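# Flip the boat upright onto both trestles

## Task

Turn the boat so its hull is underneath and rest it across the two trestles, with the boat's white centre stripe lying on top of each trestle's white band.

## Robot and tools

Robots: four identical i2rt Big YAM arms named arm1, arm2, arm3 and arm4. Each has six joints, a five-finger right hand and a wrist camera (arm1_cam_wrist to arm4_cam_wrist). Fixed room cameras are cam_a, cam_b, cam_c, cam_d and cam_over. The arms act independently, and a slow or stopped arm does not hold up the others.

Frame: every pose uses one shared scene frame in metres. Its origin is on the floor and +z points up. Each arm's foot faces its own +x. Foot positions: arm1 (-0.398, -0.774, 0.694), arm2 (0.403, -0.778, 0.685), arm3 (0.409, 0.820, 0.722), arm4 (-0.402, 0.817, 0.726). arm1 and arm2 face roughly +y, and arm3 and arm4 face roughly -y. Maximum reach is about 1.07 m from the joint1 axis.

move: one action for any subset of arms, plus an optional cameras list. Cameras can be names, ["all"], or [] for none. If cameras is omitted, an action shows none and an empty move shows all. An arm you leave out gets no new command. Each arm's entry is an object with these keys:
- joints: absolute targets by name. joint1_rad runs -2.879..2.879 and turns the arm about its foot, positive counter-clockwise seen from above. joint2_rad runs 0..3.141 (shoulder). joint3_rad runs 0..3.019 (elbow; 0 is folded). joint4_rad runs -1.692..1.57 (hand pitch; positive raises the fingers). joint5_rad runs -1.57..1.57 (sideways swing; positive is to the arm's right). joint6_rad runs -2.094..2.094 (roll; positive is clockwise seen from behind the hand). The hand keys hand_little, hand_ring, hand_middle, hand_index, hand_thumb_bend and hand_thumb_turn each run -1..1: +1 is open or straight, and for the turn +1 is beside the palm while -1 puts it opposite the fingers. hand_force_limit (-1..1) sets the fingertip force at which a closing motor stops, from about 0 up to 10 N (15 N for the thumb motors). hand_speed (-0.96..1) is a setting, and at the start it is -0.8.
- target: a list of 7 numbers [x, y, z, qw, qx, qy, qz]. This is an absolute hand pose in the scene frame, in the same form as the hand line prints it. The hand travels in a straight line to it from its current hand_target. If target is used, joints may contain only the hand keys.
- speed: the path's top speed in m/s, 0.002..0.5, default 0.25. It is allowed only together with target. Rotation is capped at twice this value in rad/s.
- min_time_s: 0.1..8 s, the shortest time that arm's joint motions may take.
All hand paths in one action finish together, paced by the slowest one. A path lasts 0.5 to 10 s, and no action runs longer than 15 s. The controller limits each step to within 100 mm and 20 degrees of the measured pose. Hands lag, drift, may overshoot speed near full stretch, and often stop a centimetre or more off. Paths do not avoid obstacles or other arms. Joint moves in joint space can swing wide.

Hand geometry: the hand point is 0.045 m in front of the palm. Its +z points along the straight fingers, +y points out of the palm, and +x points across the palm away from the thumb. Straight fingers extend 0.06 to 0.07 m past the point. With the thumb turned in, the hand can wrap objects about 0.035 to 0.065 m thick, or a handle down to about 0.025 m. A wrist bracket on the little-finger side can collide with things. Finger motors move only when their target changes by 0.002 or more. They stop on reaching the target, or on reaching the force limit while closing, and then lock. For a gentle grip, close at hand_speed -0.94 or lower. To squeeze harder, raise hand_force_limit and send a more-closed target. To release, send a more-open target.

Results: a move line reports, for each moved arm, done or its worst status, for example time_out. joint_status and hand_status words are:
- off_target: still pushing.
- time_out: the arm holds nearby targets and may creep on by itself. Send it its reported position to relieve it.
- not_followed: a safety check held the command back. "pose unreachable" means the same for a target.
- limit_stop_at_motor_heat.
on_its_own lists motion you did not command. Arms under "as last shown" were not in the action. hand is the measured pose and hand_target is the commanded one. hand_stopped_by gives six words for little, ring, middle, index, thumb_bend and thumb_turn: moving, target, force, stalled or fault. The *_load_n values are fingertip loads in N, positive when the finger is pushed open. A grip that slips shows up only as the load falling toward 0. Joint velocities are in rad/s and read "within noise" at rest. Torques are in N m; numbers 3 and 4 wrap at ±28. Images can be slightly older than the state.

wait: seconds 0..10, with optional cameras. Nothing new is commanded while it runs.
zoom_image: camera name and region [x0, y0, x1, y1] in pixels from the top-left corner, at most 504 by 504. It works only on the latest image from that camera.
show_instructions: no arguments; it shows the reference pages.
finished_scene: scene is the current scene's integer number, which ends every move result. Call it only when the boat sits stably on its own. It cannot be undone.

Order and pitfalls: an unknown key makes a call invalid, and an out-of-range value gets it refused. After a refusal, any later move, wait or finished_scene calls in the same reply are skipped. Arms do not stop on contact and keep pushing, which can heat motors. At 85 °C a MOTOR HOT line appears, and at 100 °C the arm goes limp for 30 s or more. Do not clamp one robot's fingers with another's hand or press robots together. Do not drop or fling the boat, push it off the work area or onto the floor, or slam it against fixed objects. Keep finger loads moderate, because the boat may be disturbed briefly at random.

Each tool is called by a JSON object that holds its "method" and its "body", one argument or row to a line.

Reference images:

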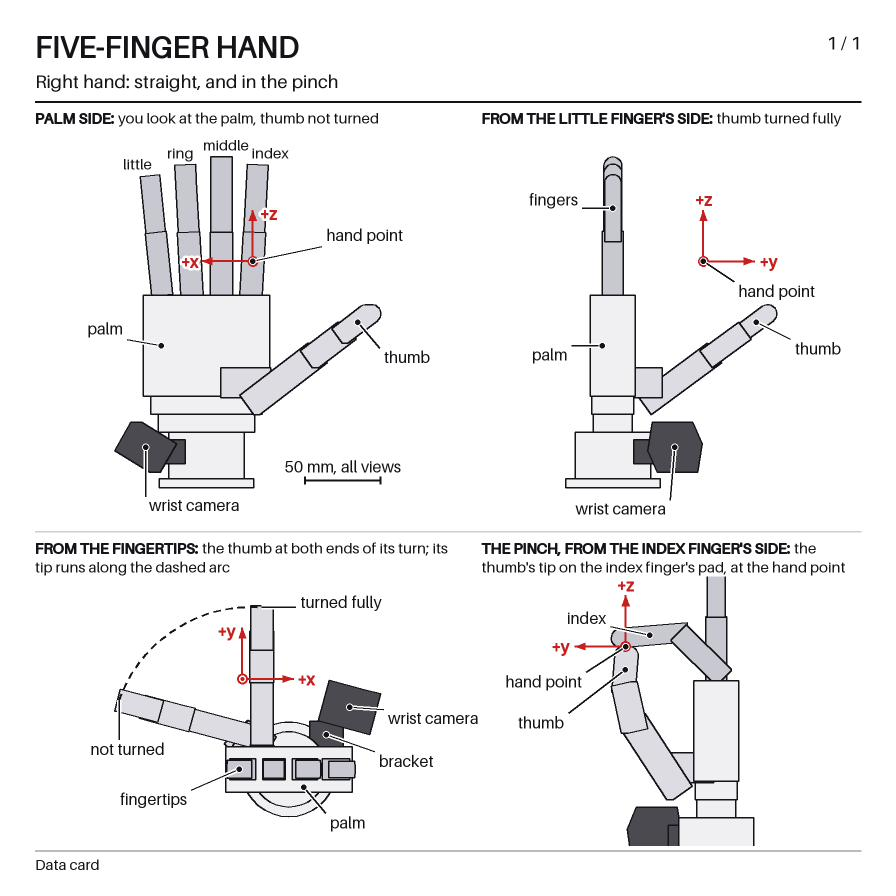

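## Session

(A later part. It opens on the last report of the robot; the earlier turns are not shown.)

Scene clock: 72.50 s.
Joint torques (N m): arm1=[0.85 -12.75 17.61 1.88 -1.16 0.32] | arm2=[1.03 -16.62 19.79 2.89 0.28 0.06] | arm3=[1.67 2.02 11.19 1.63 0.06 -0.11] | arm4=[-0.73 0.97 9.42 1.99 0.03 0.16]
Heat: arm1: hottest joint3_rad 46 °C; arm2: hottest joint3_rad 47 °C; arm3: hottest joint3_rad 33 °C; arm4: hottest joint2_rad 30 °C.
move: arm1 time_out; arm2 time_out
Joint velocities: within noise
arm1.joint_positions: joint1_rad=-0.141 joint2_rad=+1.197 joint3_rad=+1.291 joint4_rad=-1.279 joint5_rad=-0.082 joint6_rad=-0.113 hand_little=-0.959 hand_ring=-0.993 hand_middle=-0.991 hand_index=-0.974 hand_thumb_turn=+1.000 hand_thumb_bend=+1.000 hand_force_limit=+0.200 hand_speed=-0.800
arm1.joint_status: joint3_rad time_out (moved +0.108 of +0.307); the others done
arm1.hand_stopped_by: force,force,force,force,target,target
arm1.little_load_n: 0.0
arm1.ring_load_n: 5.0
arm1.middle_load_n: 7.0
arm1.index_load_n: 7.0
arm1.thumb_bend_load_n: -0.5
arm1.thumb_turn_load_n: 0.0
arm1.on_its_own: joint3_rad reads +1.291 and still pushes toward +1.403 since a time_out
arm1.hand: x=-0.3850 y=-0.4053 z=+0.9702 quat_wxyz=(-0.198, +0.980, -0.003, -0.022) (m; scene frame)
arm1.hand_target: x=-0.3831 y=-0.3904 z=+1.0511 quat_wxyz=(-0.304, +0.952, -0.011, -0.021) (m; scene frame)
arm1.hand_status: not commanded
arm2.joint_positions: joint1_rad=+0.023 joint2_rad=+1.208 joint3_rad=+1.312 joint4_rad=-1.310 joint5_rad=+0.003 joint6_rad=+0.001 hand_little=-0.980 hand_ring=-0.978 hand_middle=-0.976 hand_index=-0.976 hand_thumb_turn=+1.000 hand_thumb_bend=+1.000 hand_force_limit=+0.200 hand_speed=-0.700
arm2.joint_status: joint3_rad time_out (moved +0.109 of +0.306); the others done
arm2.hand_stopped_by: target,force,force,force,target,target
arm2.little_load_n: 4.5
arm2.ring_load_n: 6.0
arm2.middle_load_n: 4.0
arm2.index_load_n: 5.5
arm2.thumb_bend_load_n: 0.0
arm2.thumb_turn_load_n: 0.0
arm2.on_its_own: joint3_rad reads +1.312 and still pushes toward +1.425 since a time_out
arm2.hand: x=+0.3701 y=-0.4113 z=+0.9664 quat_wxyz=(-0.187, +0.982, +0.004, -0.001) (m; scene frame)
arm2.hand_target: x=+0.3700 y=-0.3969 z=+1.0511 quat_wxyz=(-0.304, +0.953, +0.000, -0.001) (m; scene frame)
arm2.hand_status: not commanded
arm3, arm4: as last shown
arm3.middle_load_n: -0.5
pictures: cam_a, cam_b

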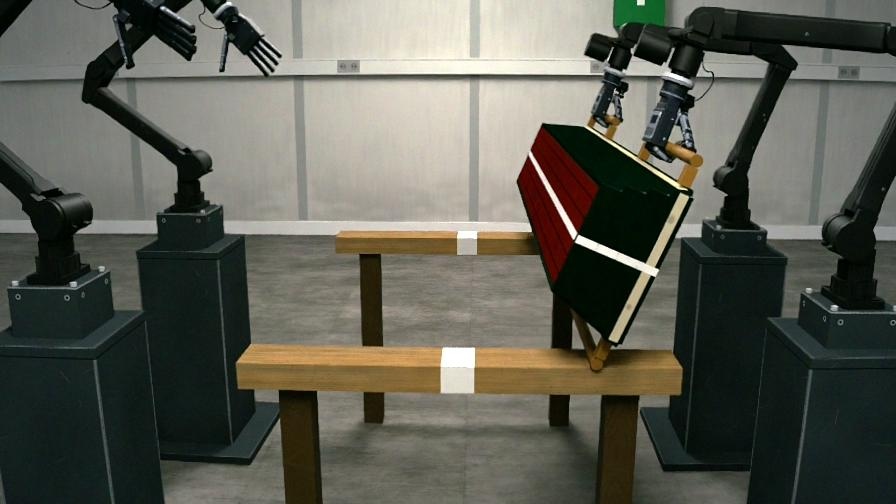

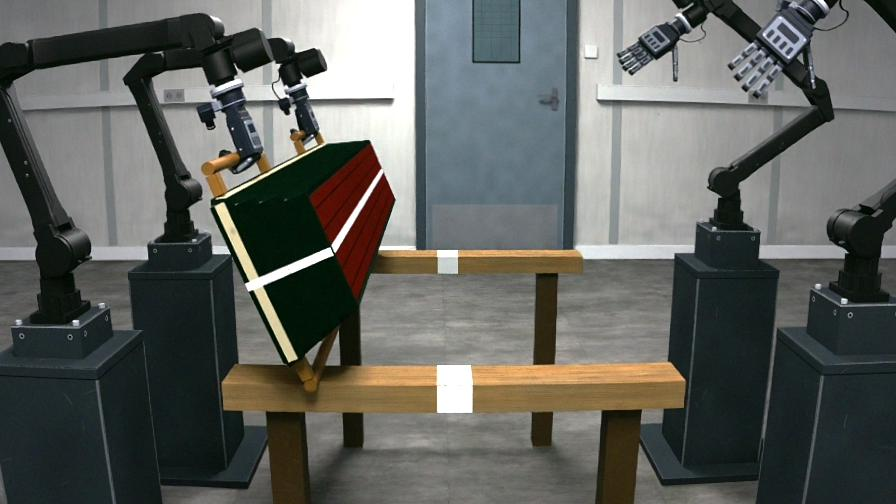

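{"method": "move", "body": {
  "arm1": {"target":[-0.386,-0.325,1.035,0.3665,-0.9304,0,0],"speed":0.12},
  "arm2": {"target":[0.370,-0.330,1.027,0.3665,-0.9304,0,0],"speed":0.12},
  "cameras": ["cam_a","cam_b"]
}}

Scene clock: 74.83 s.
Joint torques (N m): arm1=[2.61 -10.4 14.46 4.07 0.07 0.21] | arm2=[-0.15 -12.51 14.11 5.68 0.29 0.05] | arm3=[1.73 2.02 11.23 1.63 0.05 -0.11] | arm4=[-1.85 1.03 9.63 1.59 0.05 0.1]
Heat: arm1: hottest joint3_rad 46 °C; arm2: hottest joint3_rad 47 °C; arm3: hottest joint3_rad 33 °C; arm4: hottest joint2_rad 30 °C.
move: arm1 off_target; arm2 off_target
Joint velocities: within noise
arm1.joint_positions: joint1_rad=-0.119 joint2_rad=+1.199 joint3_rad=+1.291 joint4_rad=-1.099 joint5_rad=-0.066 joint6_rad=-0.091 hand_little=-0.959 hand_ring=-0.993 hand_middle=-0.991 hand_index=-0.974 hand_thumb_turn=+1.000 hand_thumb_bend=+1.000 hand_force_limit=+0.200 hand_speed=-0.800
arm1.joint_status: not commanded
arm1.hand_stopped_by: force,force,force,force,target,target
arm1.little_load_n: 0.0
arm1.ring_load_n: 8.5
arm1.middle_load_n: 8.0
arm1.index_load_n: 4.5
arm1.thumb_bend_load_n: 0.0
arm1.thumb_turn_load_n: -0.5
arm1.hand: x=-0.3859 y=-0.3570 z=+0.9815 quat_wxyz=(-0.283, +0.959, -0.002, -0.009) (m; scene frame)
arm1.hand_target: x=-0.3864 y=-0.3312 z=+1.0368 quat_wxyz=(-0.366, +0.930, +0.000, -0.001) (m; scene frame)
arm1.hand_status: off_target (0.062 m and 10.1 deg from the pose sent, 0.103 m and 20.3 deg at the start)
arm2.joint_positions: joint1_rad=+0.023 joint2_rad=+1.208 joint3_rad=+1.306 joint4_rad=-1.120 joint5_rad=+0.003 joint6_rad=+0.001 hand_little=-0.980 hand_ring=-0.978 hand_middle=-0.976 hand_index=-0.976 hand_thumb_turn=+1.000 hand_thumb_bend=+1.000 hand_force_limit=+0.200 hand_speed=-0.700
arm2.joint_status: not commanded
arm2.hand_stopped_by: target,force,force,force,target,target
arm2.little_load_n: 3.0
arm2.ring_load_n: 5.5
arm2.middle_load_n: 3.5
arm2.index_load_n: 3.5
arm2.thumb_bend_load_n: 0.0
arm2.thumb_turn_load_n: 0.0
arm2.hand: x=+0.3695 y=-0.3619 z=+0.9766 quat_wxyz=(-0.277, +0.961, +0.004, -0.002) (m; scene frame)
arm2.hand_target: x=+0.3701 y=-0.3360 z=+1.0292 quat_wxyz=(-0.365, +0.931, +0.000, -0.001) (m; scene frame)
arm2.hand_status: off_target (0.060 m and 10.8 deg from the pose sent, 0.101 m and 21.4 deg at the start)
arm3, arm4: as last shown
arm3.middle_load_n: 0.0
pictures: cam_a, cam_b

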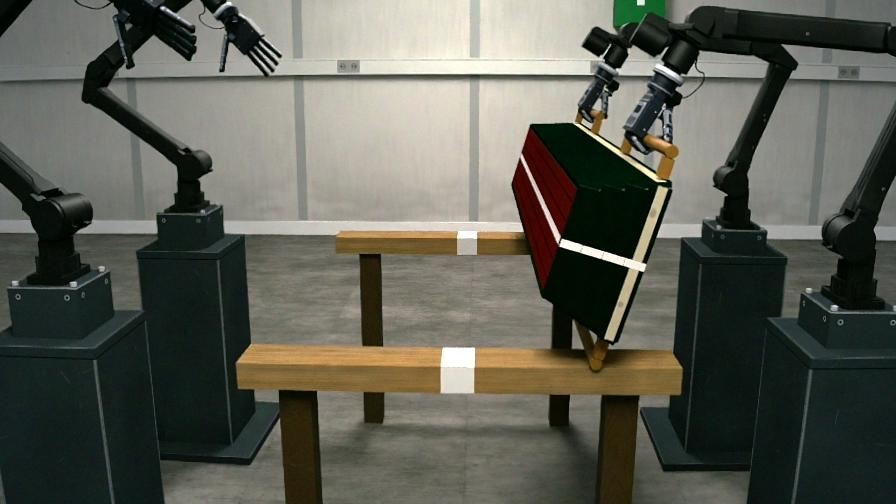

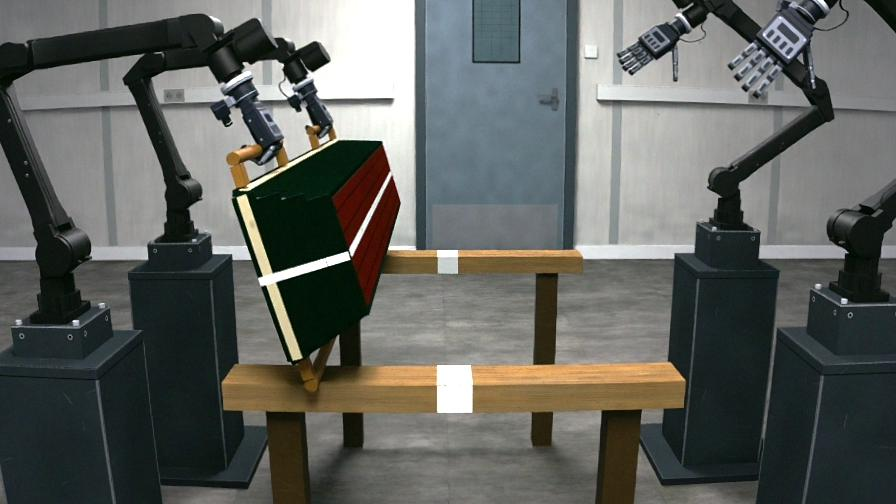

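{"method": "move", "body": {
  "arm1": {"target":[-0.386,-0.237,1.045,0.3827,-0.9239,0,0],"speed":0.14},
  "arm2": {"target":[0.370,-0.242,1.037,0.3827,-0.9239,0,0],"speed":0.14},
  "cameras": ["cam_a","cam_b"]
}}

Scene clock: 76.50 s.
Joint torques (N m): arm1=[2.67 -9.7 15.83 2.74 0.14 0.11] | arm2=[0.62 -12.1 17.59 3.36 0.32 0.09] | arm3=[1.61 2.02 11.22 1.61 0.05 -0.11] | arm4=[-1.26 1.73 9.47 1.88 0.01 0.1]
Heat: arm1: hottest joint3_rad 46 °C; arm2: hottest joint3_rad 48 °C; arm3: hottest joint3_rad 33 °C; arm4: hottest joint2_rad 30 °C.
move: arm1 off_target; arm2 off_target
Joint velocities: within noise
arm1.joint_positions: joint1_rad=-0.099 joint2_rad=+1.376 joint3_rad=+1.461 joint4_rad=-1.008 joint5_rad=-0.058 joint6_rad=-0.071 hand_little=-0.959 hand_ring=-0.993 hand_middle=-0.991 hand_index=-0.974 hand_thumb_turn=+1.000 hand_thumb_bend=+1.000 hand_force_limit=+0.200 hand_speed=-0.800
arm1.joint_status: not commanded
arm1.hand_stopped_by: force,force,force,force,target,target
arm1.little_load_n: 0.0
arm1.ring_load_n: 8.0
arm1.middle_load_n: 7.0
arm1.index_load_n: 2.5
arm1.thumb_bend_load_n: 0.0
arm1.thumb_turn_load_n: 0.0
arm1.hand: x=-0.3853 y=-0.2677 z=+0.9954 quat_wxyz=(-0.323, +0.946, -0.003, -0.006) (m; scene frame)
arm1.hand_target: x=-0.3863 y=-0.2423 z=+1.0456 quat_wxyz=(-0.383, +0.924, +0.000, -0.001) (m; scene frame)
arm1.hand_status: off_target (0.058 m and 7.4 deg from the pose sent, 0.136 m and 12.2 deg at the start)
arm2.joint_positions: joint1_rad=+0.023 joint2_rad=+1.374 joint3_rad=+1.459 joint4_rad=-1.004 joint5_rad=+0.002 joint6_rad=+0.000 hand_little=-0.980 hand_ring=-0.978 hand_middle=-0.976 hand_index=-0.976 hand_thumb_turn=+1.000 hand_thumb_bend=+1.000 hand_force_limit=+0.200 hand_speed=-0.700
arm2.joint_status: not commanded
arm2.hand_stopped_by: target,force,force,force,target,target
arm2.little_load_n: 1.5
arm2.ring_load_n: 5.0
arm2.middle_load_n: 4.0
arm2.index_load_n: 3.5
arm2.thumb_bend_load_n: 0.0
arm2.thumb_turn_load_n: 0.0
arm2.hand: x=+0.3685 y=-0.2717 z=+0.9898 quat_wxyz=(-0.326, +0.945, +0.004, -0.003) (m; scene frame)
arm2.hand_target: x=+0.3700 y=-0.2469 z=+1.0375 quat_wxyz=(-0.383, +0.924, +0.000, +0.000) (m; scene frame)
arm2.hand_status: off_target (0.056 m and 6.9 deg from the pose sent, 0.134 m and 12.8 deg at the start)
arm3, arm4: as last shown
pictures: cam_a, cam_b

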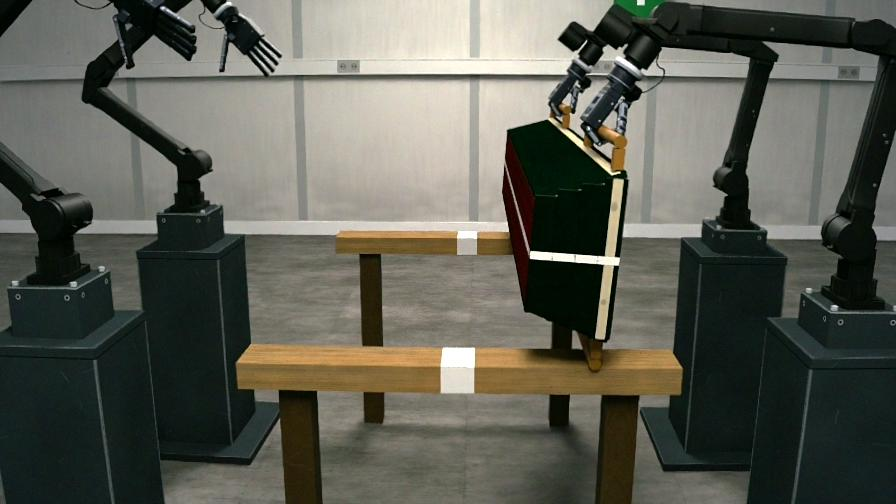

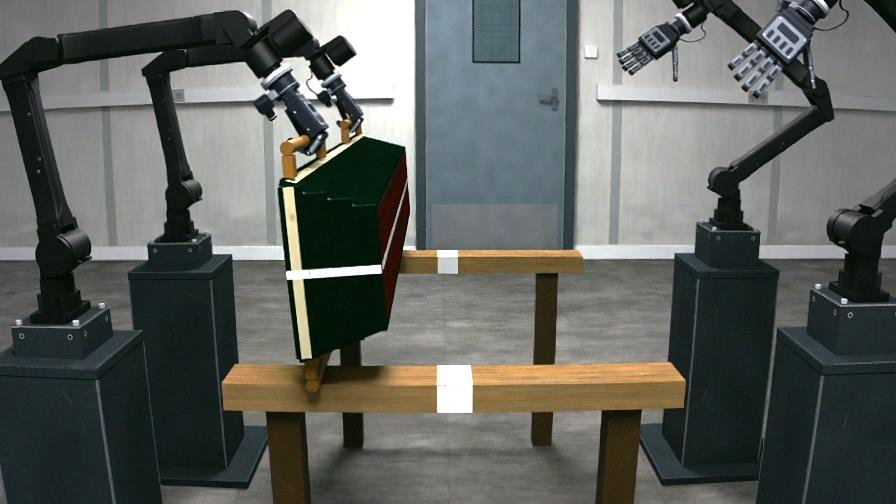

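{"method": "move", "body": {
  "arm1": {"target":[-0.386,-0.129,1.030,0.4147,-0.9100,0,0],"speed":0.14},
  "arm2": {"target":[0.370,-0.134,1.022,0.4147,-0.9100,0,0],"speed":0.14},
  "cameras": ["cam_a","cam_b"]
}}

Scene clock: 78.23 s.
Joint torques (N m): arm1=[3.14 -13.04 14.75 2.11 0.14 0.08] | arm2=[0.85 -17.14 16.12 2.56 0.25 0.03] | arm3=[1.67 2.02 11.25 1.62 0.06 -0.11] | arm4=[-1.14 0.97 9.63 1.96 -0.02 0.12]
Heat: arm1: hottest joint3_rad 47 °C; arm2: hottest joint3_rad 48 °C; arm3: hottest joint3_rad 33 °C; arm4: hottest joint2_rad 30 °C.
move: arm1 off_target; arm2 off_target
Joint velocities: within noise
arm1.joint_positions: joint1_rad=-0.084 joint2_rad=+1.612 joint3_rad=+1.667 joint4_rad=-0.868 joint5_rad=-0.050 joint6_rad=-0.053 hand_little=-0.959 hand_ring=-0.993 hand_middle=-0.991 hand_index=-0.974 hand_thumb_turn=+1.000 hand_thumb_bend=+1.000 hand_force_limit=+0.200 hand_speed=-0.800
arm1.joint_status: not commanded
arm1.hand_stopped_by: force,force,force,force,target,target
arm1.little_load_n: 0.0
arm1.ring_load_n: 10.5
arm1.middle_load_n: 8.0
arm1.index_load_n: 3.5
arm1.thumb_bend_load_n: 0.0
arm1.thumb_turn_load_n: -0.5
arm1.hand: x=-0.3836 y=-0.1497 z=+0.9890 quat_wxyz=(-0.374, +0.928, -0.004, -0.004) (m; scene frame)
arm1.hand_target: x=-0.3861 y=-0.1322 z=+1.0303 quat_wxyz=(-0.415, +0.910, +0.000, +0.000) (m; scene frame)
arm1.hand_status: off_target (0.046 m and 5.2 deg from the pose sent, 0.143 m and 11.4 deg at the start)
arm2.joint_positions: joint1_rad=+0.023 joint2_rad=+1.615 joint3_rad=+1.665 joint4_rad=-0.864 joint5_rad=+0.002 joint6_rad=+0.000 hand_little=-0.980 hand_ring=-0.978 hand_middle=-0.976 hand_index=-0.976 hand_thumb_turn=+1.000 hand_thumb_bend=+1.000 hand_force_limit=+0.200 hand_speed=-0.700
arm2.joint_status: not commanded
arm2.hand_stopped_by: target,force,force,force,target,target
arm2.little_load_n: 1.5
arm2.ring_load_n: 5.0
arm2.middle_load_n: 3.5
arm2.index_load_n: 3.0
arm2.thumb_bend_load_n: 0.0
arm2.thumb_turn_load_n: 0.0
arm2.hand: x=+0.3672 y=-0.1532 z=+0.9822 quat_wxyz=(-0.376, +0.927, +0.004, -0.003) (m; scene frame)
arm2.hand_target: x=+0.3700 y=-0.1369 z=+1.0221 quat_wxyz=(-0.415, +0.910, +0.000, +0.000) (m; scene frame)
arm2.hand_status: off_target (0.044 m and 4.9 deg from the pose sent, 0.141 m and 10.9 deg at the start)
arm3, arm4: as last shown
pictures: cam_a, cam_b

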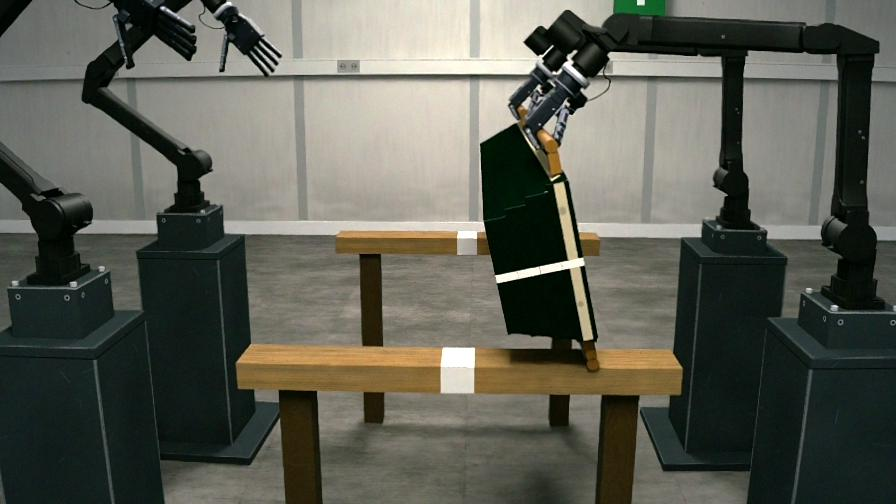

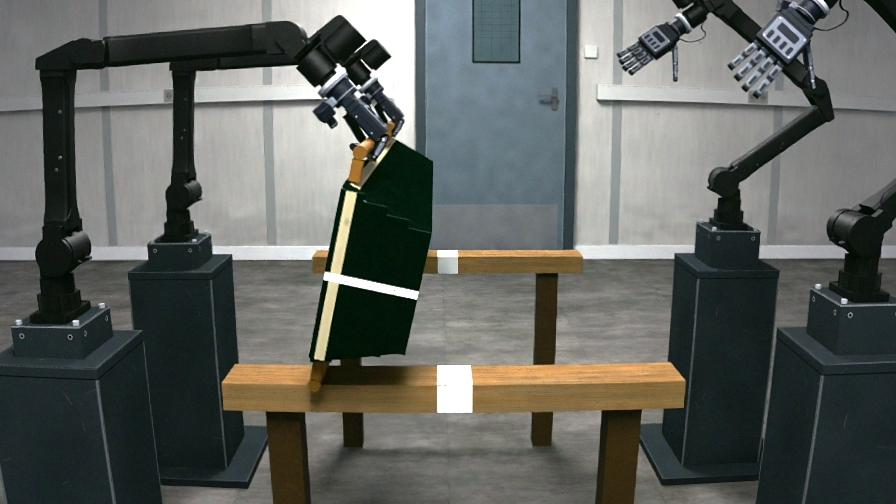

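{"method": "move", "body": {
  "arm1": {"target":[-0.386,-0.040,0.985,0.4384,-0.8988,0,0],"speed":0.13},
  "arm2": {"target":[0.370,-0.045,0.977,0.4384,-0.8988,0,0],"speed":0.13},
  "cameras": ["cam_a","cam_b"]
}}

Scene clock: 80.53 s.
Joint torques (N m): arm1=[2.67 -20.13 12.92 2.7 0.08 0.05] | arm2=[0.21 -26.34 13.9 3.11 0.25 -0.04] | arm3=[1.61 1.96 11.21 1.61 0.05 -0.11] | arm4=[-1.38 0.21 9.47 1.7 0.02 0.09]
Heat: arm1: hottest joint3_rad 47 °C; arm2: hottest joint3_rad 48 °C; arm3: hottest joint3_rad 33 °C; arm4: hottest joint2_rad 30 °C.
move: arm1 off_target; arm2 off_target
Joint velocities: within noise
arm1.joint_positions: joint1_rad=-0.076 joint2_rad=+1.871 joint3_rad=+1.816 joint4_rad=-0.748 joint5_rad=-0.044 joint6_rad=-0.041 hand_little=-0.959 hand_ring=-0.993 hand_middle=-0.991 hand_index=-0.974 hand_thumb_turn=+1.000 hand_thumb_bend=+1.000 hand_force_limit=+0.200 hand_speed=-0.800
arm1.joint_status: not commanded
arm1.hand_stopped_by: force,force,force,force,target,target
arm1.little_load_n: 0.0
arm1.ring_load_n: 11.5
arm1.middle_load_n: 10.0
arm1.index_load_n: 5.0
arm1.thumb_bend_load_n: 0.0
arm1.thumb_turn_load_n: 0.0
arm1.hand: x=-0.3825 y=-0.0531 z=+0.9155 quat_wxyz=(-0.378, +0.926, -0.007, -0.005) (m; scene frame)
arm1.hand_target: x=-0.3861 y=-0.0442 z=+0.9848 quat_wxyz=(-0.438, +0.899, +0.000, +0.000) (m; scene frame)
arm1.hand_status: off_target (0.071 m and 7.6 deg from the pose sent, 0.110 m and 8.2 deg at the start)
arm2.joint_positions: joint1_rad=+0.023 joint2_rad=+1.872 joint3_rad=+1.811 joint4_rad=-0.748 joint5_rad=+0.003 joint6_rad=+0.000 hand_little=-0.980 hand_ring=-0.978 hand_middle=-0.976 hand_index=-0.976 hand_thumb_turn=+1.000 hand_thumb_bend=+1.000 hand_force_limit=+0.200 hand_speed=-0.700
arm2.joint_status: not commanded
arm2.hand_stopped_by: target,force,force,force,target,target
arm2.little_load_n: 3.5
arm2.ring_load_n: 6.0
arm2.middle_load_n: 4.5
arm2.index_load_n: 5.5
arm2.thumb_bend_load_n: 0.0
arm2.thumb_turn_load_n: 0.0
arm2.hand: x=+0.3660 y=-0.0587 z=+0.9078 quat_wxyz=(-0.378, +0.926, +0.004, -0.003) (m; scene frame)
arm2.hand_target: x=+0.3699 y=-0.0493 z=+0.9768 quat_wxyz=(-0.438, +0.899, +0.000, +0.000) (m; scene frame)
arm2.hand_status: off_target (0.071 m and 7.6 deg from the pose sent, 0.108 m and 7.9 deg at the start)
arm3, arm4: as last shown
pictures: cam_a, cam_b

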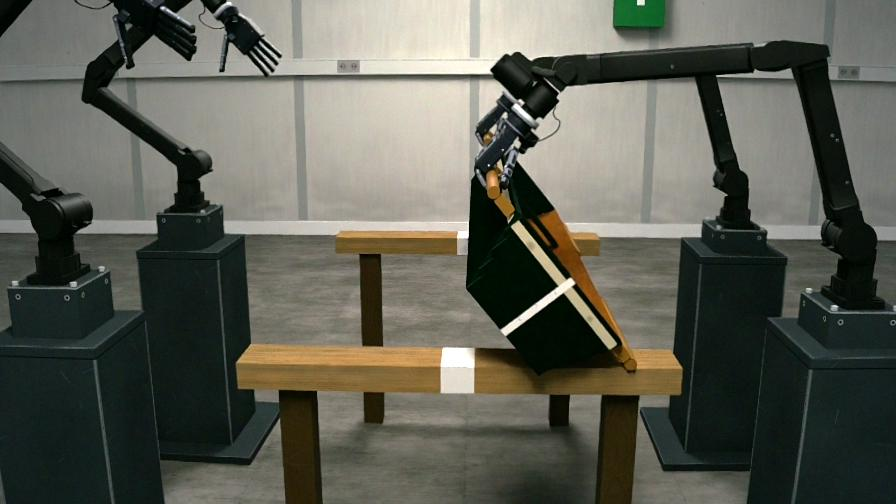

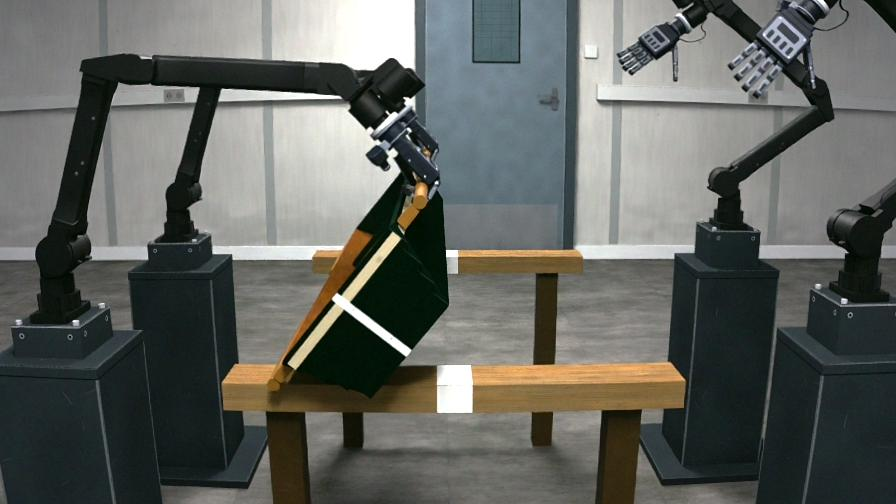

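{"method": "move", "body": {
  "arm1": {"target":[-0.386,-0.002,0.930,0.4540,-0.8910,0,0],"speed":0.12},
  "arm2": {"target":[0.370,-0.007,0.922,0.4540,-0.8910,0,0],"speed":0.12},
  "cameras": ["cam_a","cam_b"]
}}

Scene clock: 82.20 s.
Joint torques (N m): arm1=[2.43 -16.5 11.95 4.53 0.05 0.05] | arm2=[0.26 -20.37 13.18 5.33 0.15 -0.02] | arm3=[1.61 2.02 11.21 1.61 0.06 -0.11] | arm4=[-1.38 0.85 9.44 1.96 0.07 0.06]
Heat: arm1: hottest joint3_rad 46 °C; arm2: hottest joint3_rad 48 °C; arm3: hottest joint3_rad 33 °C; arm4: hottest joint2_rad 30 °C.
move: arm1 off_target; arm2 off_target
Joint velocities: within noise
arm1.joint_positions: joint1_rad=-0.074 joint2_rad=+1.892 joint3_rad=+1.806 joint4_rad=-0.652 joint5_rad=-0.044 joint6_rad=-0.041 hand_little=-0.959 hand_ring=-0.993 hand_middle=-0.991 hand_index=-0.974 hand_thumb_turn=+1.000 hand_thumb_bend=+1.000 hand_force_limit=+0.200 hand_speed=-0.800
arm1.joint_status: not commanded
arm1.hand_stopped_by: force,force,force,force,target,target
arm1.little_load_n: 0.5
arm1.ring_load_n: 9.5
arm1.middle_load_n: 7.0
arm1.index_load_n: 2.5
arm1.thumb_bend_load_n: 0.0
arm1.thumb_turn_load_n: 0.0
arm1.hand: x=-0.3828 y=-0.0318 z=+0.9093 quat_wxyz=(-0.408, +0.913, -0.005, -0.003) (m; scene frame)
arm1.hand_target: x=-0.3862 y=-0.0052 z=+0.9313 quat_wxyz=(-0.454, +0.891, +0.000, +0.000) (m; scene frame)
arm1.hand_status: off_target (0.036 m and 5.9 deg from the pose sent, 0.053 m and 9.6 deg at the start)
arm2.joint_positions: joint1_rad=+0.023 joint2_rad=+1.893 joint3_rad=+1.798 joint4_rad=-0.646 joint5_rad=+0.003 joint6_rad=+0.000 hand_little=-0.980 hand_ring=-0.978 hand_middle=-0.976 hand_index=-0.976 hand_thumb_turn=+1.000 hand_thumb_bend=+1.000 hand_force_limit=+0.200 hand_speed=-0.700
arm2.joint_status: not commanded
arm2.hand_stopped_by: target,force,force,force,target,target
arm2.little_load_n: 2.0
arm2.ring_load_n: 4.5
arm2.middle_load_n: 3.0
arm2.index_load_n: 3.0
arm2.thumb_bend_load_n: 0.0
arm2.thumb_turn_load_n: 0.0
arm2.hand: x=+0.3658 y=-0.0369 z=+0.9017 quat_wxyz=(-0.409, +0.912, +0.004, -0.003) (m; scene frame)
arm2.hand_target: x=+0.3701 y=-0.0102 z=+0.9231 quat_wxyz=(-0.453, +0.891, +0.000, +0.000) (m; scene frame)
arm2.hand_status: off_target (0.036 m and 5.7 deg from the pose sent, 0.054 m and 9.6 deg at the start)
arm3.joint_positions: joint1_rad=+0.062 joint2_rad=+0.641 joint3_rad=+1.342 joint4_rad=-1.528 joint5_rad=+0.047 joint6_rad=-1.286 hand_little=+1.000 hand_ring=+1.000 hand_middle=+1.000 hand_index=+1.000 hand_thumb_turn=+1.000 hand_thumb_bend=+1.000 hand_force_limit=+0.000 hand_speed=-0.800
arm3.joint_status: not commanded
arm3.hand_stopped_by: target,target,target,target,target,target
arm3.little_load_n: 0.0
arm3.ring_load_n: 0.0
arm3.middle_load_n: 0.0
arm3.index_load_n: 0.0
arm3.thumb_bend_load_n: 0.0
arm3.thumb_turn_load_n: 0.5
arm3.hand: x=+0.3530 y=+0.6189 z=+1.1509 quat_wxyz=(+0.225, +0.563, -0.744, +0.281) (m; scene frame)
arm3.hand_target: x=+0.3529 y=+0.6181 z=+1.1623 quat_wxyz=(+0.233, +0.559, -0.740, +0.292) (m; scene frame)
arm3.hand_status: not commanded
arm4.joint_positions: joint1_rad=-0.177 joint2_rad=+0.644 joint3_rad=+1.341 joint4_rad=-1.298 joint5_rad=-0.127 joint6_rad=-0.982 hand_little=+1.000 hand_ring=+1.000 hand_middle=+1.000 hand_index=+1.000 hand_thumb_turn=+1.000 hand_thumb_bend=+1.000 hand_force_limit=+0.000 hand_speed=-0.800
arm4.joint_status: not commanded
arm4.hand_stopped_by: target,target,target,target,target,target
arm4.little_load_n: 0.0
arm4.ring_load_n: 0.0
arm4.middle_load_n: 0.0
arm4.index_load_n: 0.0
arm4.thumb_bend_load_n: 0.0
arm4.thumb_turn_load_n: 0.0
arm4.hand: x=-0.4509 y=+0.5809 z=+1.1823 quat_wxyz=(+0.214, +0.371, -0.801, +0.418) (m; scene frame)
arm4.hand_target: x=-0.4509 y=+0.5806 z=+1.1948 quat_wxyz=(+0.221, +0.369, -0.794, +0.429) (m; scene frame)
arm4.hand_status: not commanded
pictures: cam_a, cam_b

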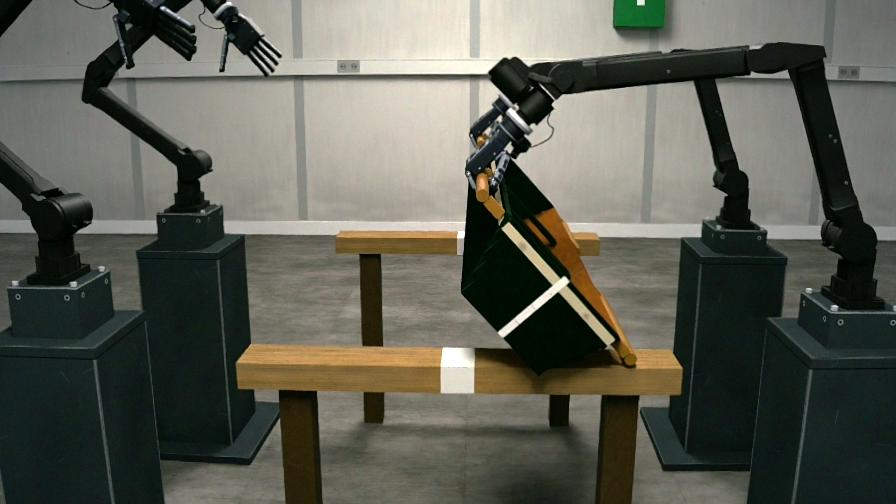

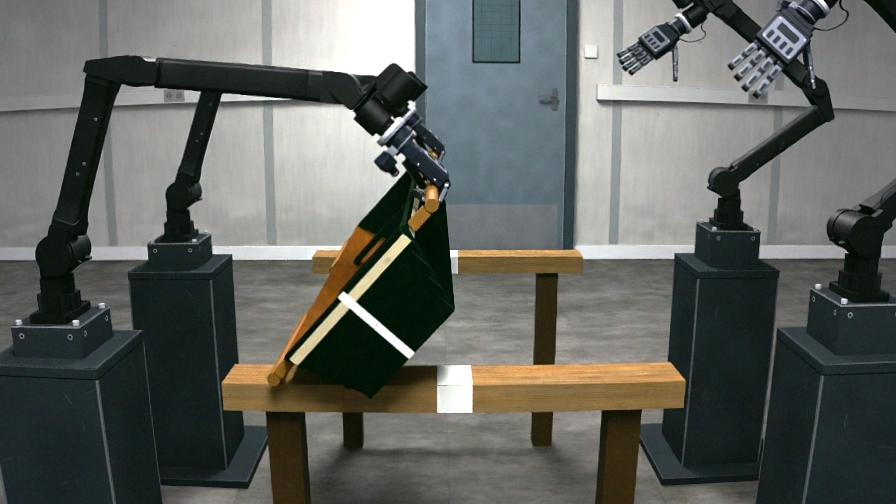

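{"method": "move", "body": {
  "arm1": {"target":[-0.386,0.060,0.897,0.4848,-0.8746,0,0],"speed":0.12},
  "arm2": {"target":[0.370,0.055,0.889,0.4848,-0.8746,0,0],"speed":0.12},
  "cameras": ["cam_a","cam_b"]
}}

Scene clock: 83.80 s.
Joint torques (N m): arm1=[3.31 -16.5 14.49 2.54 0.08 0.07] | arm2=[-0.32 -20.07 16.12 2.7 0.14 0.05] | arm3=[1.55 2.14 11.22 1.63 0.06 -0.11] | arm4=[-1.55 1.03 9.62 2 0.01 0.13]
Heat: arm1: hottest joint3_rad 46 °C; arm2: hottest joint3_rad 48 °C; arm3: hottest joint3_rad 33 °C; arm4: hottest joint2_rad 30 °C.
move: arm1 off_target; arm2 off_target
Joint velocities: within noise
arm1.joint_positions: joint1_rad=-0.070 joint2_rad=+2.029 joint3_rad=+1.889 joint4_rad=-0.479 joint5_rad=-0.044 joint6_rad=-0.033 hand_little=-0.959 hand_ring=-0.993 hand_middle=-0.991 hand_index=-0.975 hand_thumb_turn=+1.000 hand_thumb_bend=+1.000 hand_force_limit=+0.200 hand_speed=-0.800
arm1.joint_status: not commanded
arm1.hand_stopped_by: force,force,force,force,target,target
arm1.little_load_n: 0.0
arm1.ring_load_n: 9.0
arm1.middle_load_n: 7.0
arm1.index_load_n: 2.0
arm1.thumb_bend_load_n: 0.0
arm1.thumb_turn_load_n: -0.5
arm1.hand: x=-0.3822 y=+0.0361 z=+0.8817 quat_wxyz=(-0.462, +0.887, -0.005, -0.002) (m; scene frame)
arm1.hand_target: x=-0.3862 y=+0.0577 z=+0.8974 quat_wxyz=(-0.485, +0.874, +0.000, +0.000) (m; scene frame)
arm1.hand_status: off_target (0.029 m and 3.1 deg from the pose sent, 0.093 m and 9.9 deg at the start)
arm2.joint_positions: joint1_rad=+0.023 joint2_rad=+2.031 joint3_rad=+1.882 joint4_rad=-0.473 joint5_rad=+0.003 joint6_rad=+0.000 hand_little=-0.980 hand_ring=-0.979 hand_middle=-0.976 hand_index=-0.976 hand_thumb_turn=+1.000 hand_thumb_bend=+1.000 hand_force_limit=+0.200 hand_speed=-0.700
arm2.joint_status: not commanded
arm2.hand_stopped_by: target,force,force,force,target,target
arm2.little_load_n: 1.0
arm2.ring_load_n: 4.5
arm2.middle_load_n: 3.0
arm2.index_load_n: 3.0
arm2.thumb_bend_load_n: 0.0
arm2.thumb_turn_load_n: -0.5
arm2.hand: x=+0.3649 y=+0.0312 z=+0.8734 quat_wxyz=(-0.462, +0.887, +0.003, -0.003) (m; scene frame)
arm2.hand_target: x=+0.3701 y=+0.0527 z=+0.8891 quat_wxyz=(-0.485, +0.874, +0.000, +0.000) (m; scene frame)
arm2.hand_status: off_target (0.029 m and 2.9 deg from the pose sent, 0.093 m and 9.7 deg at the start)
arm3, arm4: as last shown
arm3.thumb_turn_load_n: 0.0
pictures: cam_a, cam_b

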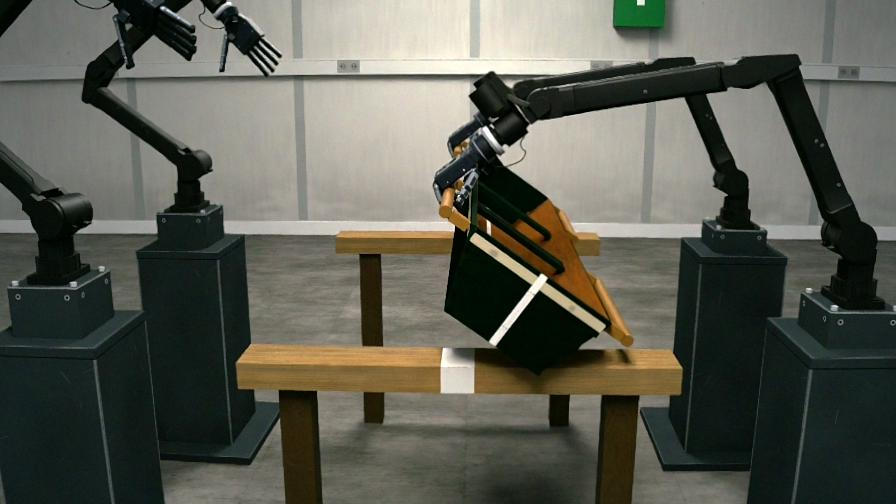

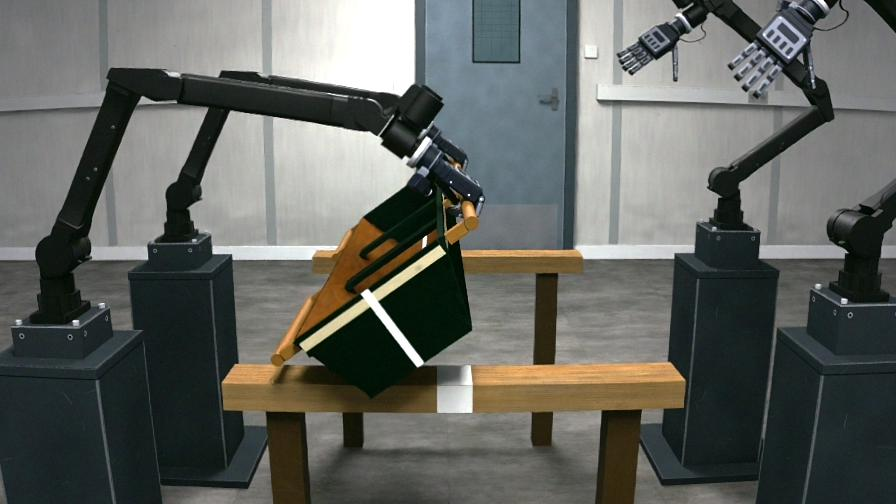

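{"method": "move", "body": {
  "arm1": {"target":[-0.386,0.122,0.848,0.5075,-0.8616,0,0],"speed":0.12},
  "arm2": {"target":[0.370,0.117,0.840,0.5075,-0.8616,0,0],"speed":0.12},
  "cameras": ["cam_a","cam_b"]
}}

Scene clock: 85.50 s.
Joint torques (N m): arm1=[3.25 -18.84 14.19 2.25 0.12 0.02] | arm2=[0.15 -24.23 15.58 2.65 0.15 0] | arm3=[1.61 2.08 11.22 1.61 0.06 -0.11] | arm4=[-1.67 1.61 9.5 1.83 0.03 0.11]
Heat: arm1: hottest joint3_rad 46 °C; arm2: hottest joint3_rad 48 °C; arm3: hottest joint3_rad 33 °C; arm4: hottest joint2_rad 30 °C.
move: arm1 off_target; arm2 off_target
Joint velocities: within noise
arm1.joint_positions: joint1_rad=-0.067 joint2_rad=+2.222 joint3_rad=+2.061 joint4_rad=-0.397 joint5_rad=-0.044 joint6_rad=-0.029 hand_little=-0.959 hand_ring=-0.993 hand_middle=-0.991 hand_index=-0.975 hand_thumb_turn=+1.000 hand_thumb_bend=+1.000 hand_force_limit=+0.200 hand_speed=-0.800
arm1.joint_status: not commanded
arm1.hand_stopped_by: force,force,force,force,target,target
arm1.little_load_n: 0.5
arm1.ring_load_n: 9.5
arm1.middle_load_n: 7.5
arm1.index_load_n: 2.5
arm1.thumb_bend_load_n: 0.0
arm1.thumb_turn_load_n: 0.0
arm1.hand: x=-0.3815 y=+0.1023 z=+0.8361 quat_wxyz=(-0.488, +0.873, -0.005, -0.003) (m; scene frame)
arm1.hand_target: x=-0.3860 y=+0.1200 z=+0.8484 quat_wxyz=(-0.508, +0.861, +0.000, +0.000) (m; scene frame)
arm1.hand_status: off_target (0.023 m and 2.6 deg from the pose sent, 0.092 m and 6.1 deg at the start)
arm2.joint_positions: joint1_rad=+0.023 joint2_rad=+2.224 joint3_rad=+2.053 joint4_rad=-0.390 joint5_rad=+0.003 joint6_rad=+0.000 hand_little=-0.980 hand_ring=-0.979 hand_middle=-0.976 hand_index=-0.976 hand_thumb_turn=+1.000 hand_thumb_bend=+1.000 hand_force_limit=+0.200 hand_speed=-0.700
arm2.joint_status: not commanded
arm2.hand_stopped_by: target,force,force,force,target,target
arm2.little_load_n: 1.5
arm2.ring_load_n: 5.0
arm2.middle_load_n: 3.5
arm2.index_load_n: 3.5
arm2.thumb_bend_load_n: 0.0
arm2.thumb_turn_load_n: 0.0
arm2.hand: x=+0.3641 y=+0.0976 z=+0.8276 quat_wxyz=(-0.489, +0.872, +0.003, -0.003) (m; scene frame)
arm2.hand_target: x=+0.3700 y=+0.1150 z=+0.8403 quat_wxyz=(-0.508, +0.861, +0.000, +0.000) (m; scene frame)
arm2.hand_status: off_target (0.024 m and 2.5 deg from the pose sent, 0.092 m and 5.9 deg at the start)
arm3, arm4: as last shown
arm3.little_load_n: 0.5
pictures: cam_a, cam_b

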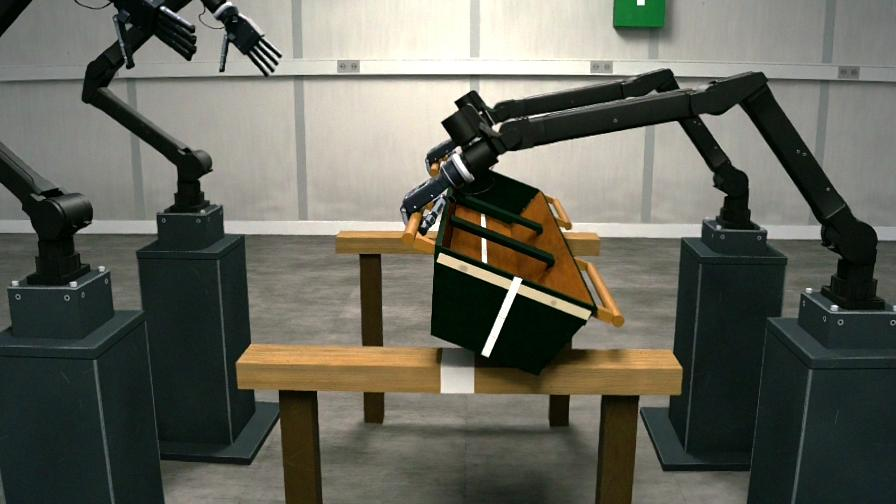

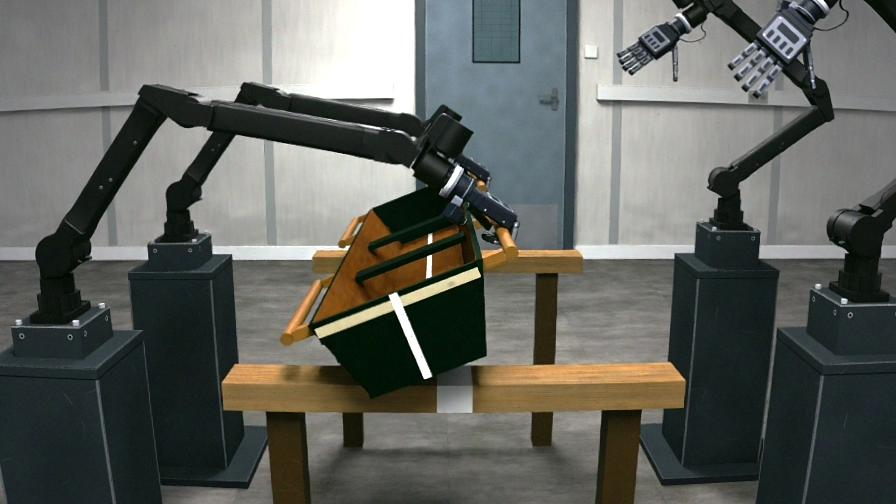

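{"method": "move", "body": {
  "arm1": {"target":[-0.386,0.170,0.785,0.5299,-0.8480,0,0],"speed":0.11},
  "arm2": {"target":[0.370,0.165,0.777,0.5299,-0.8480,0,0],"speed":0.11},
  "cameras": ["cam_a","cam_b"]
}}

Scene clock: 87.53 s.
Joint torques (N m): arm1=[2.96 -20.25 13.89 1.95 0.12 0.03] | arm2=[0.26 -25.29 15.04 2.47 0.2 -0.03] | arm3=[1.61 2.02 11.21 1.62 0.05 -0.11] | arm4=[-1.73 0.97 9.68 1.8 -0.04 0.07]
Heat: arm1: hottest joint3_rad 47 °C; arm2: hottest joint3_rad 48 °C; arm3: hottest joint3_rad 33 °C; arm4: hottest joint2_rad 30 °C.
move: arm1 off_target; arm2 off_target
Joint velocities: within noise
arm1.joint_positions: joint1_rad=-0.065 joint2_rad=+2.404 joint3_rad=+2.204 joint4_rad=-0.295 joint5_rad=-0.044 joint6_rad=-0.026 hand_little=-0.959 hand_ring=-0.993 hand_middle=-0.991 hand_index=-0.974 hand_thumb_turn=+1.000 hand_thumb_bend=+1.000 hand_force_limit=+0.200 hand_speed=-0.800
arm1.joint_status: not commanded
arm1.hand_stopped_by: force,force,force,force,target,target
arm1.little_load_n: 0.5
arm1.ring_load_n: 10.0
arm1.middle_load_n: 8.0
arm1.index_load_n: 3.0
arm1.thumb_bend_load_n: 0.0
arm1.thumb_turn_load_n: 0.0
arm1.hand: x=-0.3810 y=+0.1542 z=+0.7783 quat_wxyz=(-0.515, +0.857, -0.005, -0.002) (m; scene frame)
arm1.hand_target: x=-0.3861 y=+0.1684 z=+0.7852 quat_wxyz=(-0.530, +0.848, +0.000, +0.000) (m; scene frame)
arm1.hand_status: off_target (0.018 m and 2.1 deg from the pose sent, 0.085 m and 5.6 deg at the start)
arm2.joint_positions: joint1_rad=+0.023 joint2_rad=+2.407 joint3_rad=+2.195 joint4_rad=-0.288 joint5_rad=+0.002 joint6_rad=+0.000 hand_little=-0.980 hand_ring=-0.979 hand_middle=-0.976 hand_index=-0.976 hand_thumb_turn=+1.000 hand_thumb_bend=+1.000 hand_force_limit=+0.200 hand_speed=-0.700
arm2.joint_status: not commanded
arm2.hand_stopped_by: target,force,force,force,target,target
arm2.little_load_n: 2.0
arm2.ring_load_n: 4.5
arm2.middle_load_n: 3.0
arm2.index_load_n: 3.5
arm2.thumb_bend_load_n: 0.0
arm2.thumb_turn_load_n: -0.5
arm2.hand: x=+0.3631 y=+0.1494 z=+0.7694 quat_wxyz=(-0.516, +0.857, +0.003, -0.004) (m; scene frame)
arm2.hand_target: x=+0.3699 y=+0.1634 z=+0.7773 quat_wxyz=(-0.530, +0.848, +0.000, +0.000) (m; scene frame)
arm2.hand_status: off_target (0.019 m and 2.0 deg from the pose sent, 0.084 m and 5.5 deg at the start)
arm3, arm4: as last shown
arm3.little_load_n: 0.0
pictures: cam_a, cam_b

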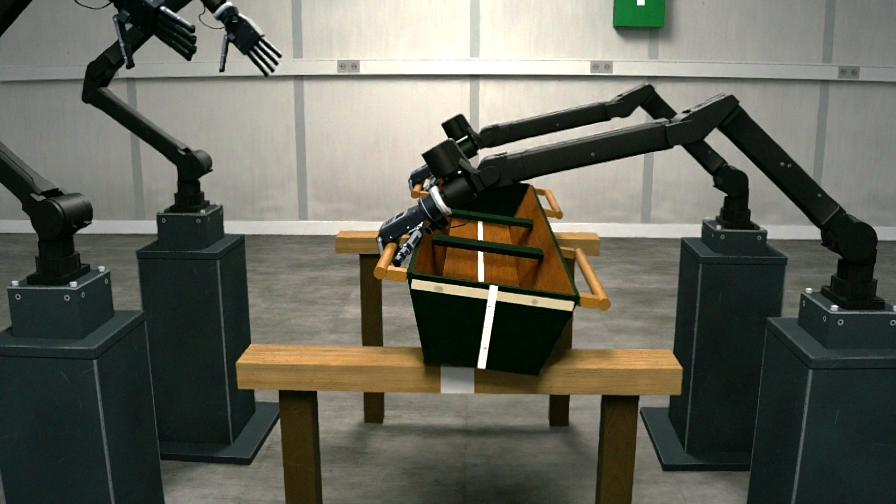

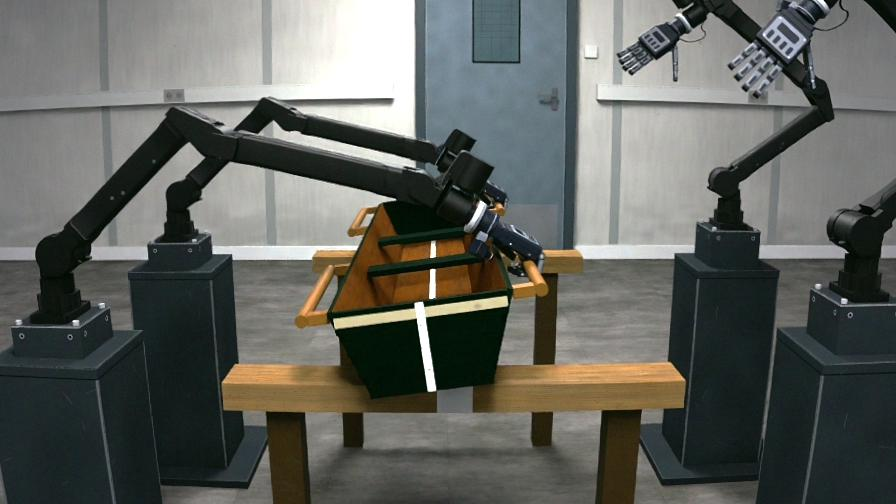

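{"method": "move", "body": {
  "arm1": {"target":[-0.386,0.185,0.748,0.5373,-0.8434,0,0],"speed":0.1},
  "arm2": {"target":[0.370,0.180,0.740,0.5373,-0.8434,0,0],"speed":0.1},
  "cameras": ["cam_a","cam_b","arm1_cam_wrist"]
}}

Scene clock: 89.00 s.
Joint torques (N m): arm1=[3.08 -19.02 13.79 2.5 0.12 0.01] | arm2=[0.38 -26.64 14.61 3.3 0.25 0.06] | arm3=[1.67 2.02 11.21 1.62 0.06 -0.11] | arm4=[-1.03 0.85 9.37 1.84 0.01 0.09]
Heat: arm1: hottest joint3_rad 47 °C; arm2: hottest joint3_rad 48 °C; arm3: hottest joint3_rad 33 °C; arm4: hottest joint2_rad 30 °C.
move: arm1 off_target; arm2 off_target
Joint velocities: within noise
arm1.joint_positions: joint1_rad=-0.064 joint2_rad=+2.467 joint3_rad=+2.246 joint4_rad=-0.249 joint5_rad=-0.044 joint6_rad=-0.023 hand_little=-0.959 hand_ring=-0.993 hand_middle=-0.991 hand_index=-0.974 hand_thumb_turn=+1.000 hand_thumb_bend=+1.000 hand_force_limit=+0.200 hand_speed=-0.800
arm1.joint_status: not commanded
arm1.hand_stopped_by: force,force,force,force,target,target
arm1.little_load_n: 0.5
arm1.ring_load_n: 9.5
arm1.middle_load_n: 8.0
arm1.index_load_n: 3.0
arm1.thumb_bend_load_n: -1.0
arm1.thumb_turn_load_n: 1.0
arm1.hand: x=-0.3809 y=+0.1693 z=+0.7548 quat_wxyz=(-0.526, +0.851, -0.006, -0.002) (m; scene frame)
arm1.hand_target: x=-0.3862 y=+0.1830 z=+0.7481 quat_wxyz=(-0.538, +0.843, +0.000, +0.000) (m; scene frame)
arm1.hand_status: off_target (0.018 m and 1.7 deg from the pose sent, 0.043 m and 3.0 deg at the start)
arm2.joint_positions: joint1_rad=+0.023 joint2_rad=+2.470 joint3_rad=+2.239 joint4_rad=-0.248 joint5_rad=+0.000 joint6_rad=+0.001 hand_little=-0.980 hand_ring=-0.979 hand_middle=-0.976 hand_index=-0.976 hand_thumb_turn=+1.000 hand_thumb_bend=+1.000 hand_force_limit=+0.200 hand_speed=-0.700
arm2.joint_status: not commanded
arm2.hand_stopped_by: target,force,force,force,target,target
arm2.little_load_n: 3.0
arm2.ring_load_n: 6.0
arm2.middle_load_n: 4.0
arm2.index_load_n: 5.5
arm2.thumb_bend_load_n: -1.0
arm2.thumb_turn_load_n: 2.5
arm2.hand: x=+0.3624 y=+0.1641 z=+0.7462 quat_wxyz=(-0.525, +0.851, +0.003, -0.005) (m; scene frame)
arm2.hand_target: x=+0.3700 y=+0.1780 z=+0.7404 quat_wxyz=(-0.538, +0.843, +0.000, +0.000) (m; scene frame)
arm2.hand_status: off_target (0.019 m and 1.8 deg from the pose sent, 0.043 m and 3.0 deg at the start)
arm3, arm4: as last shown
pictures: arm1_cam_wrist, cam_a, cam_b

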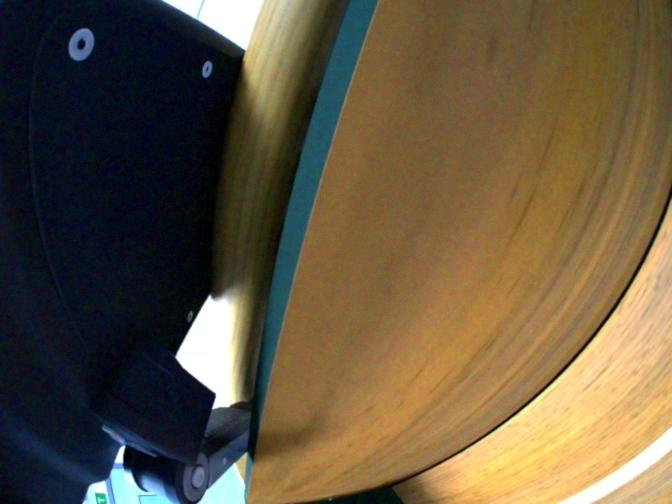

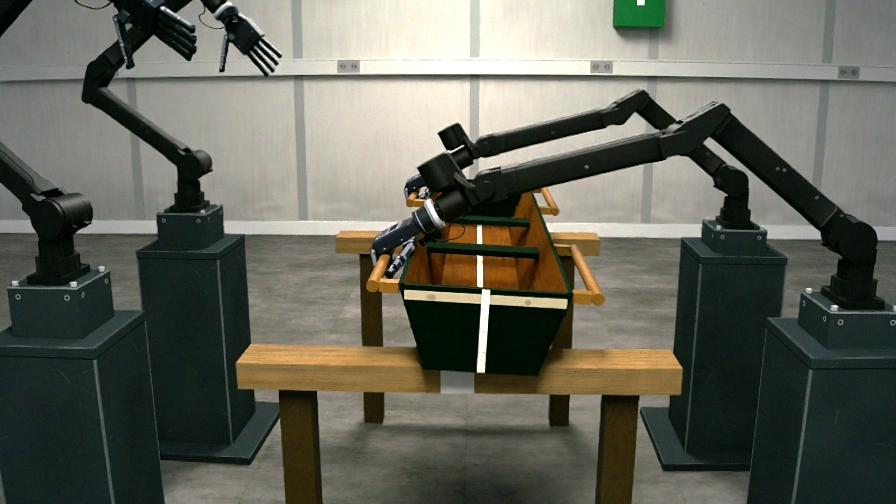

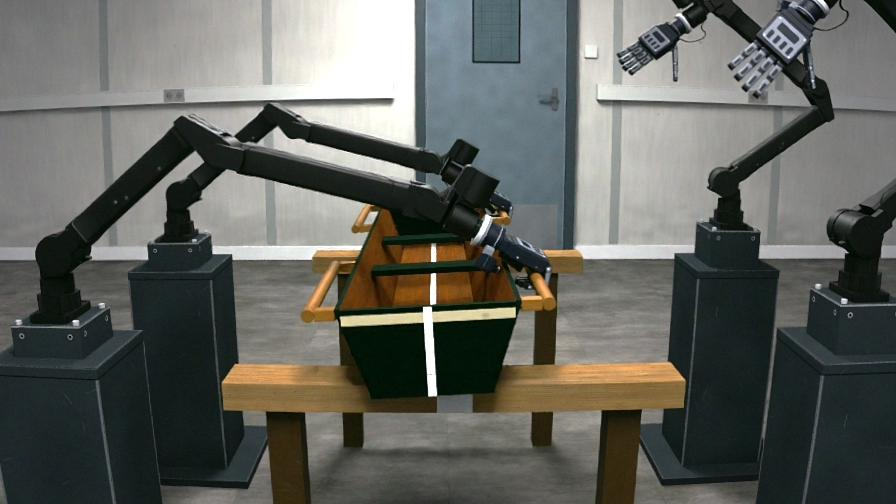

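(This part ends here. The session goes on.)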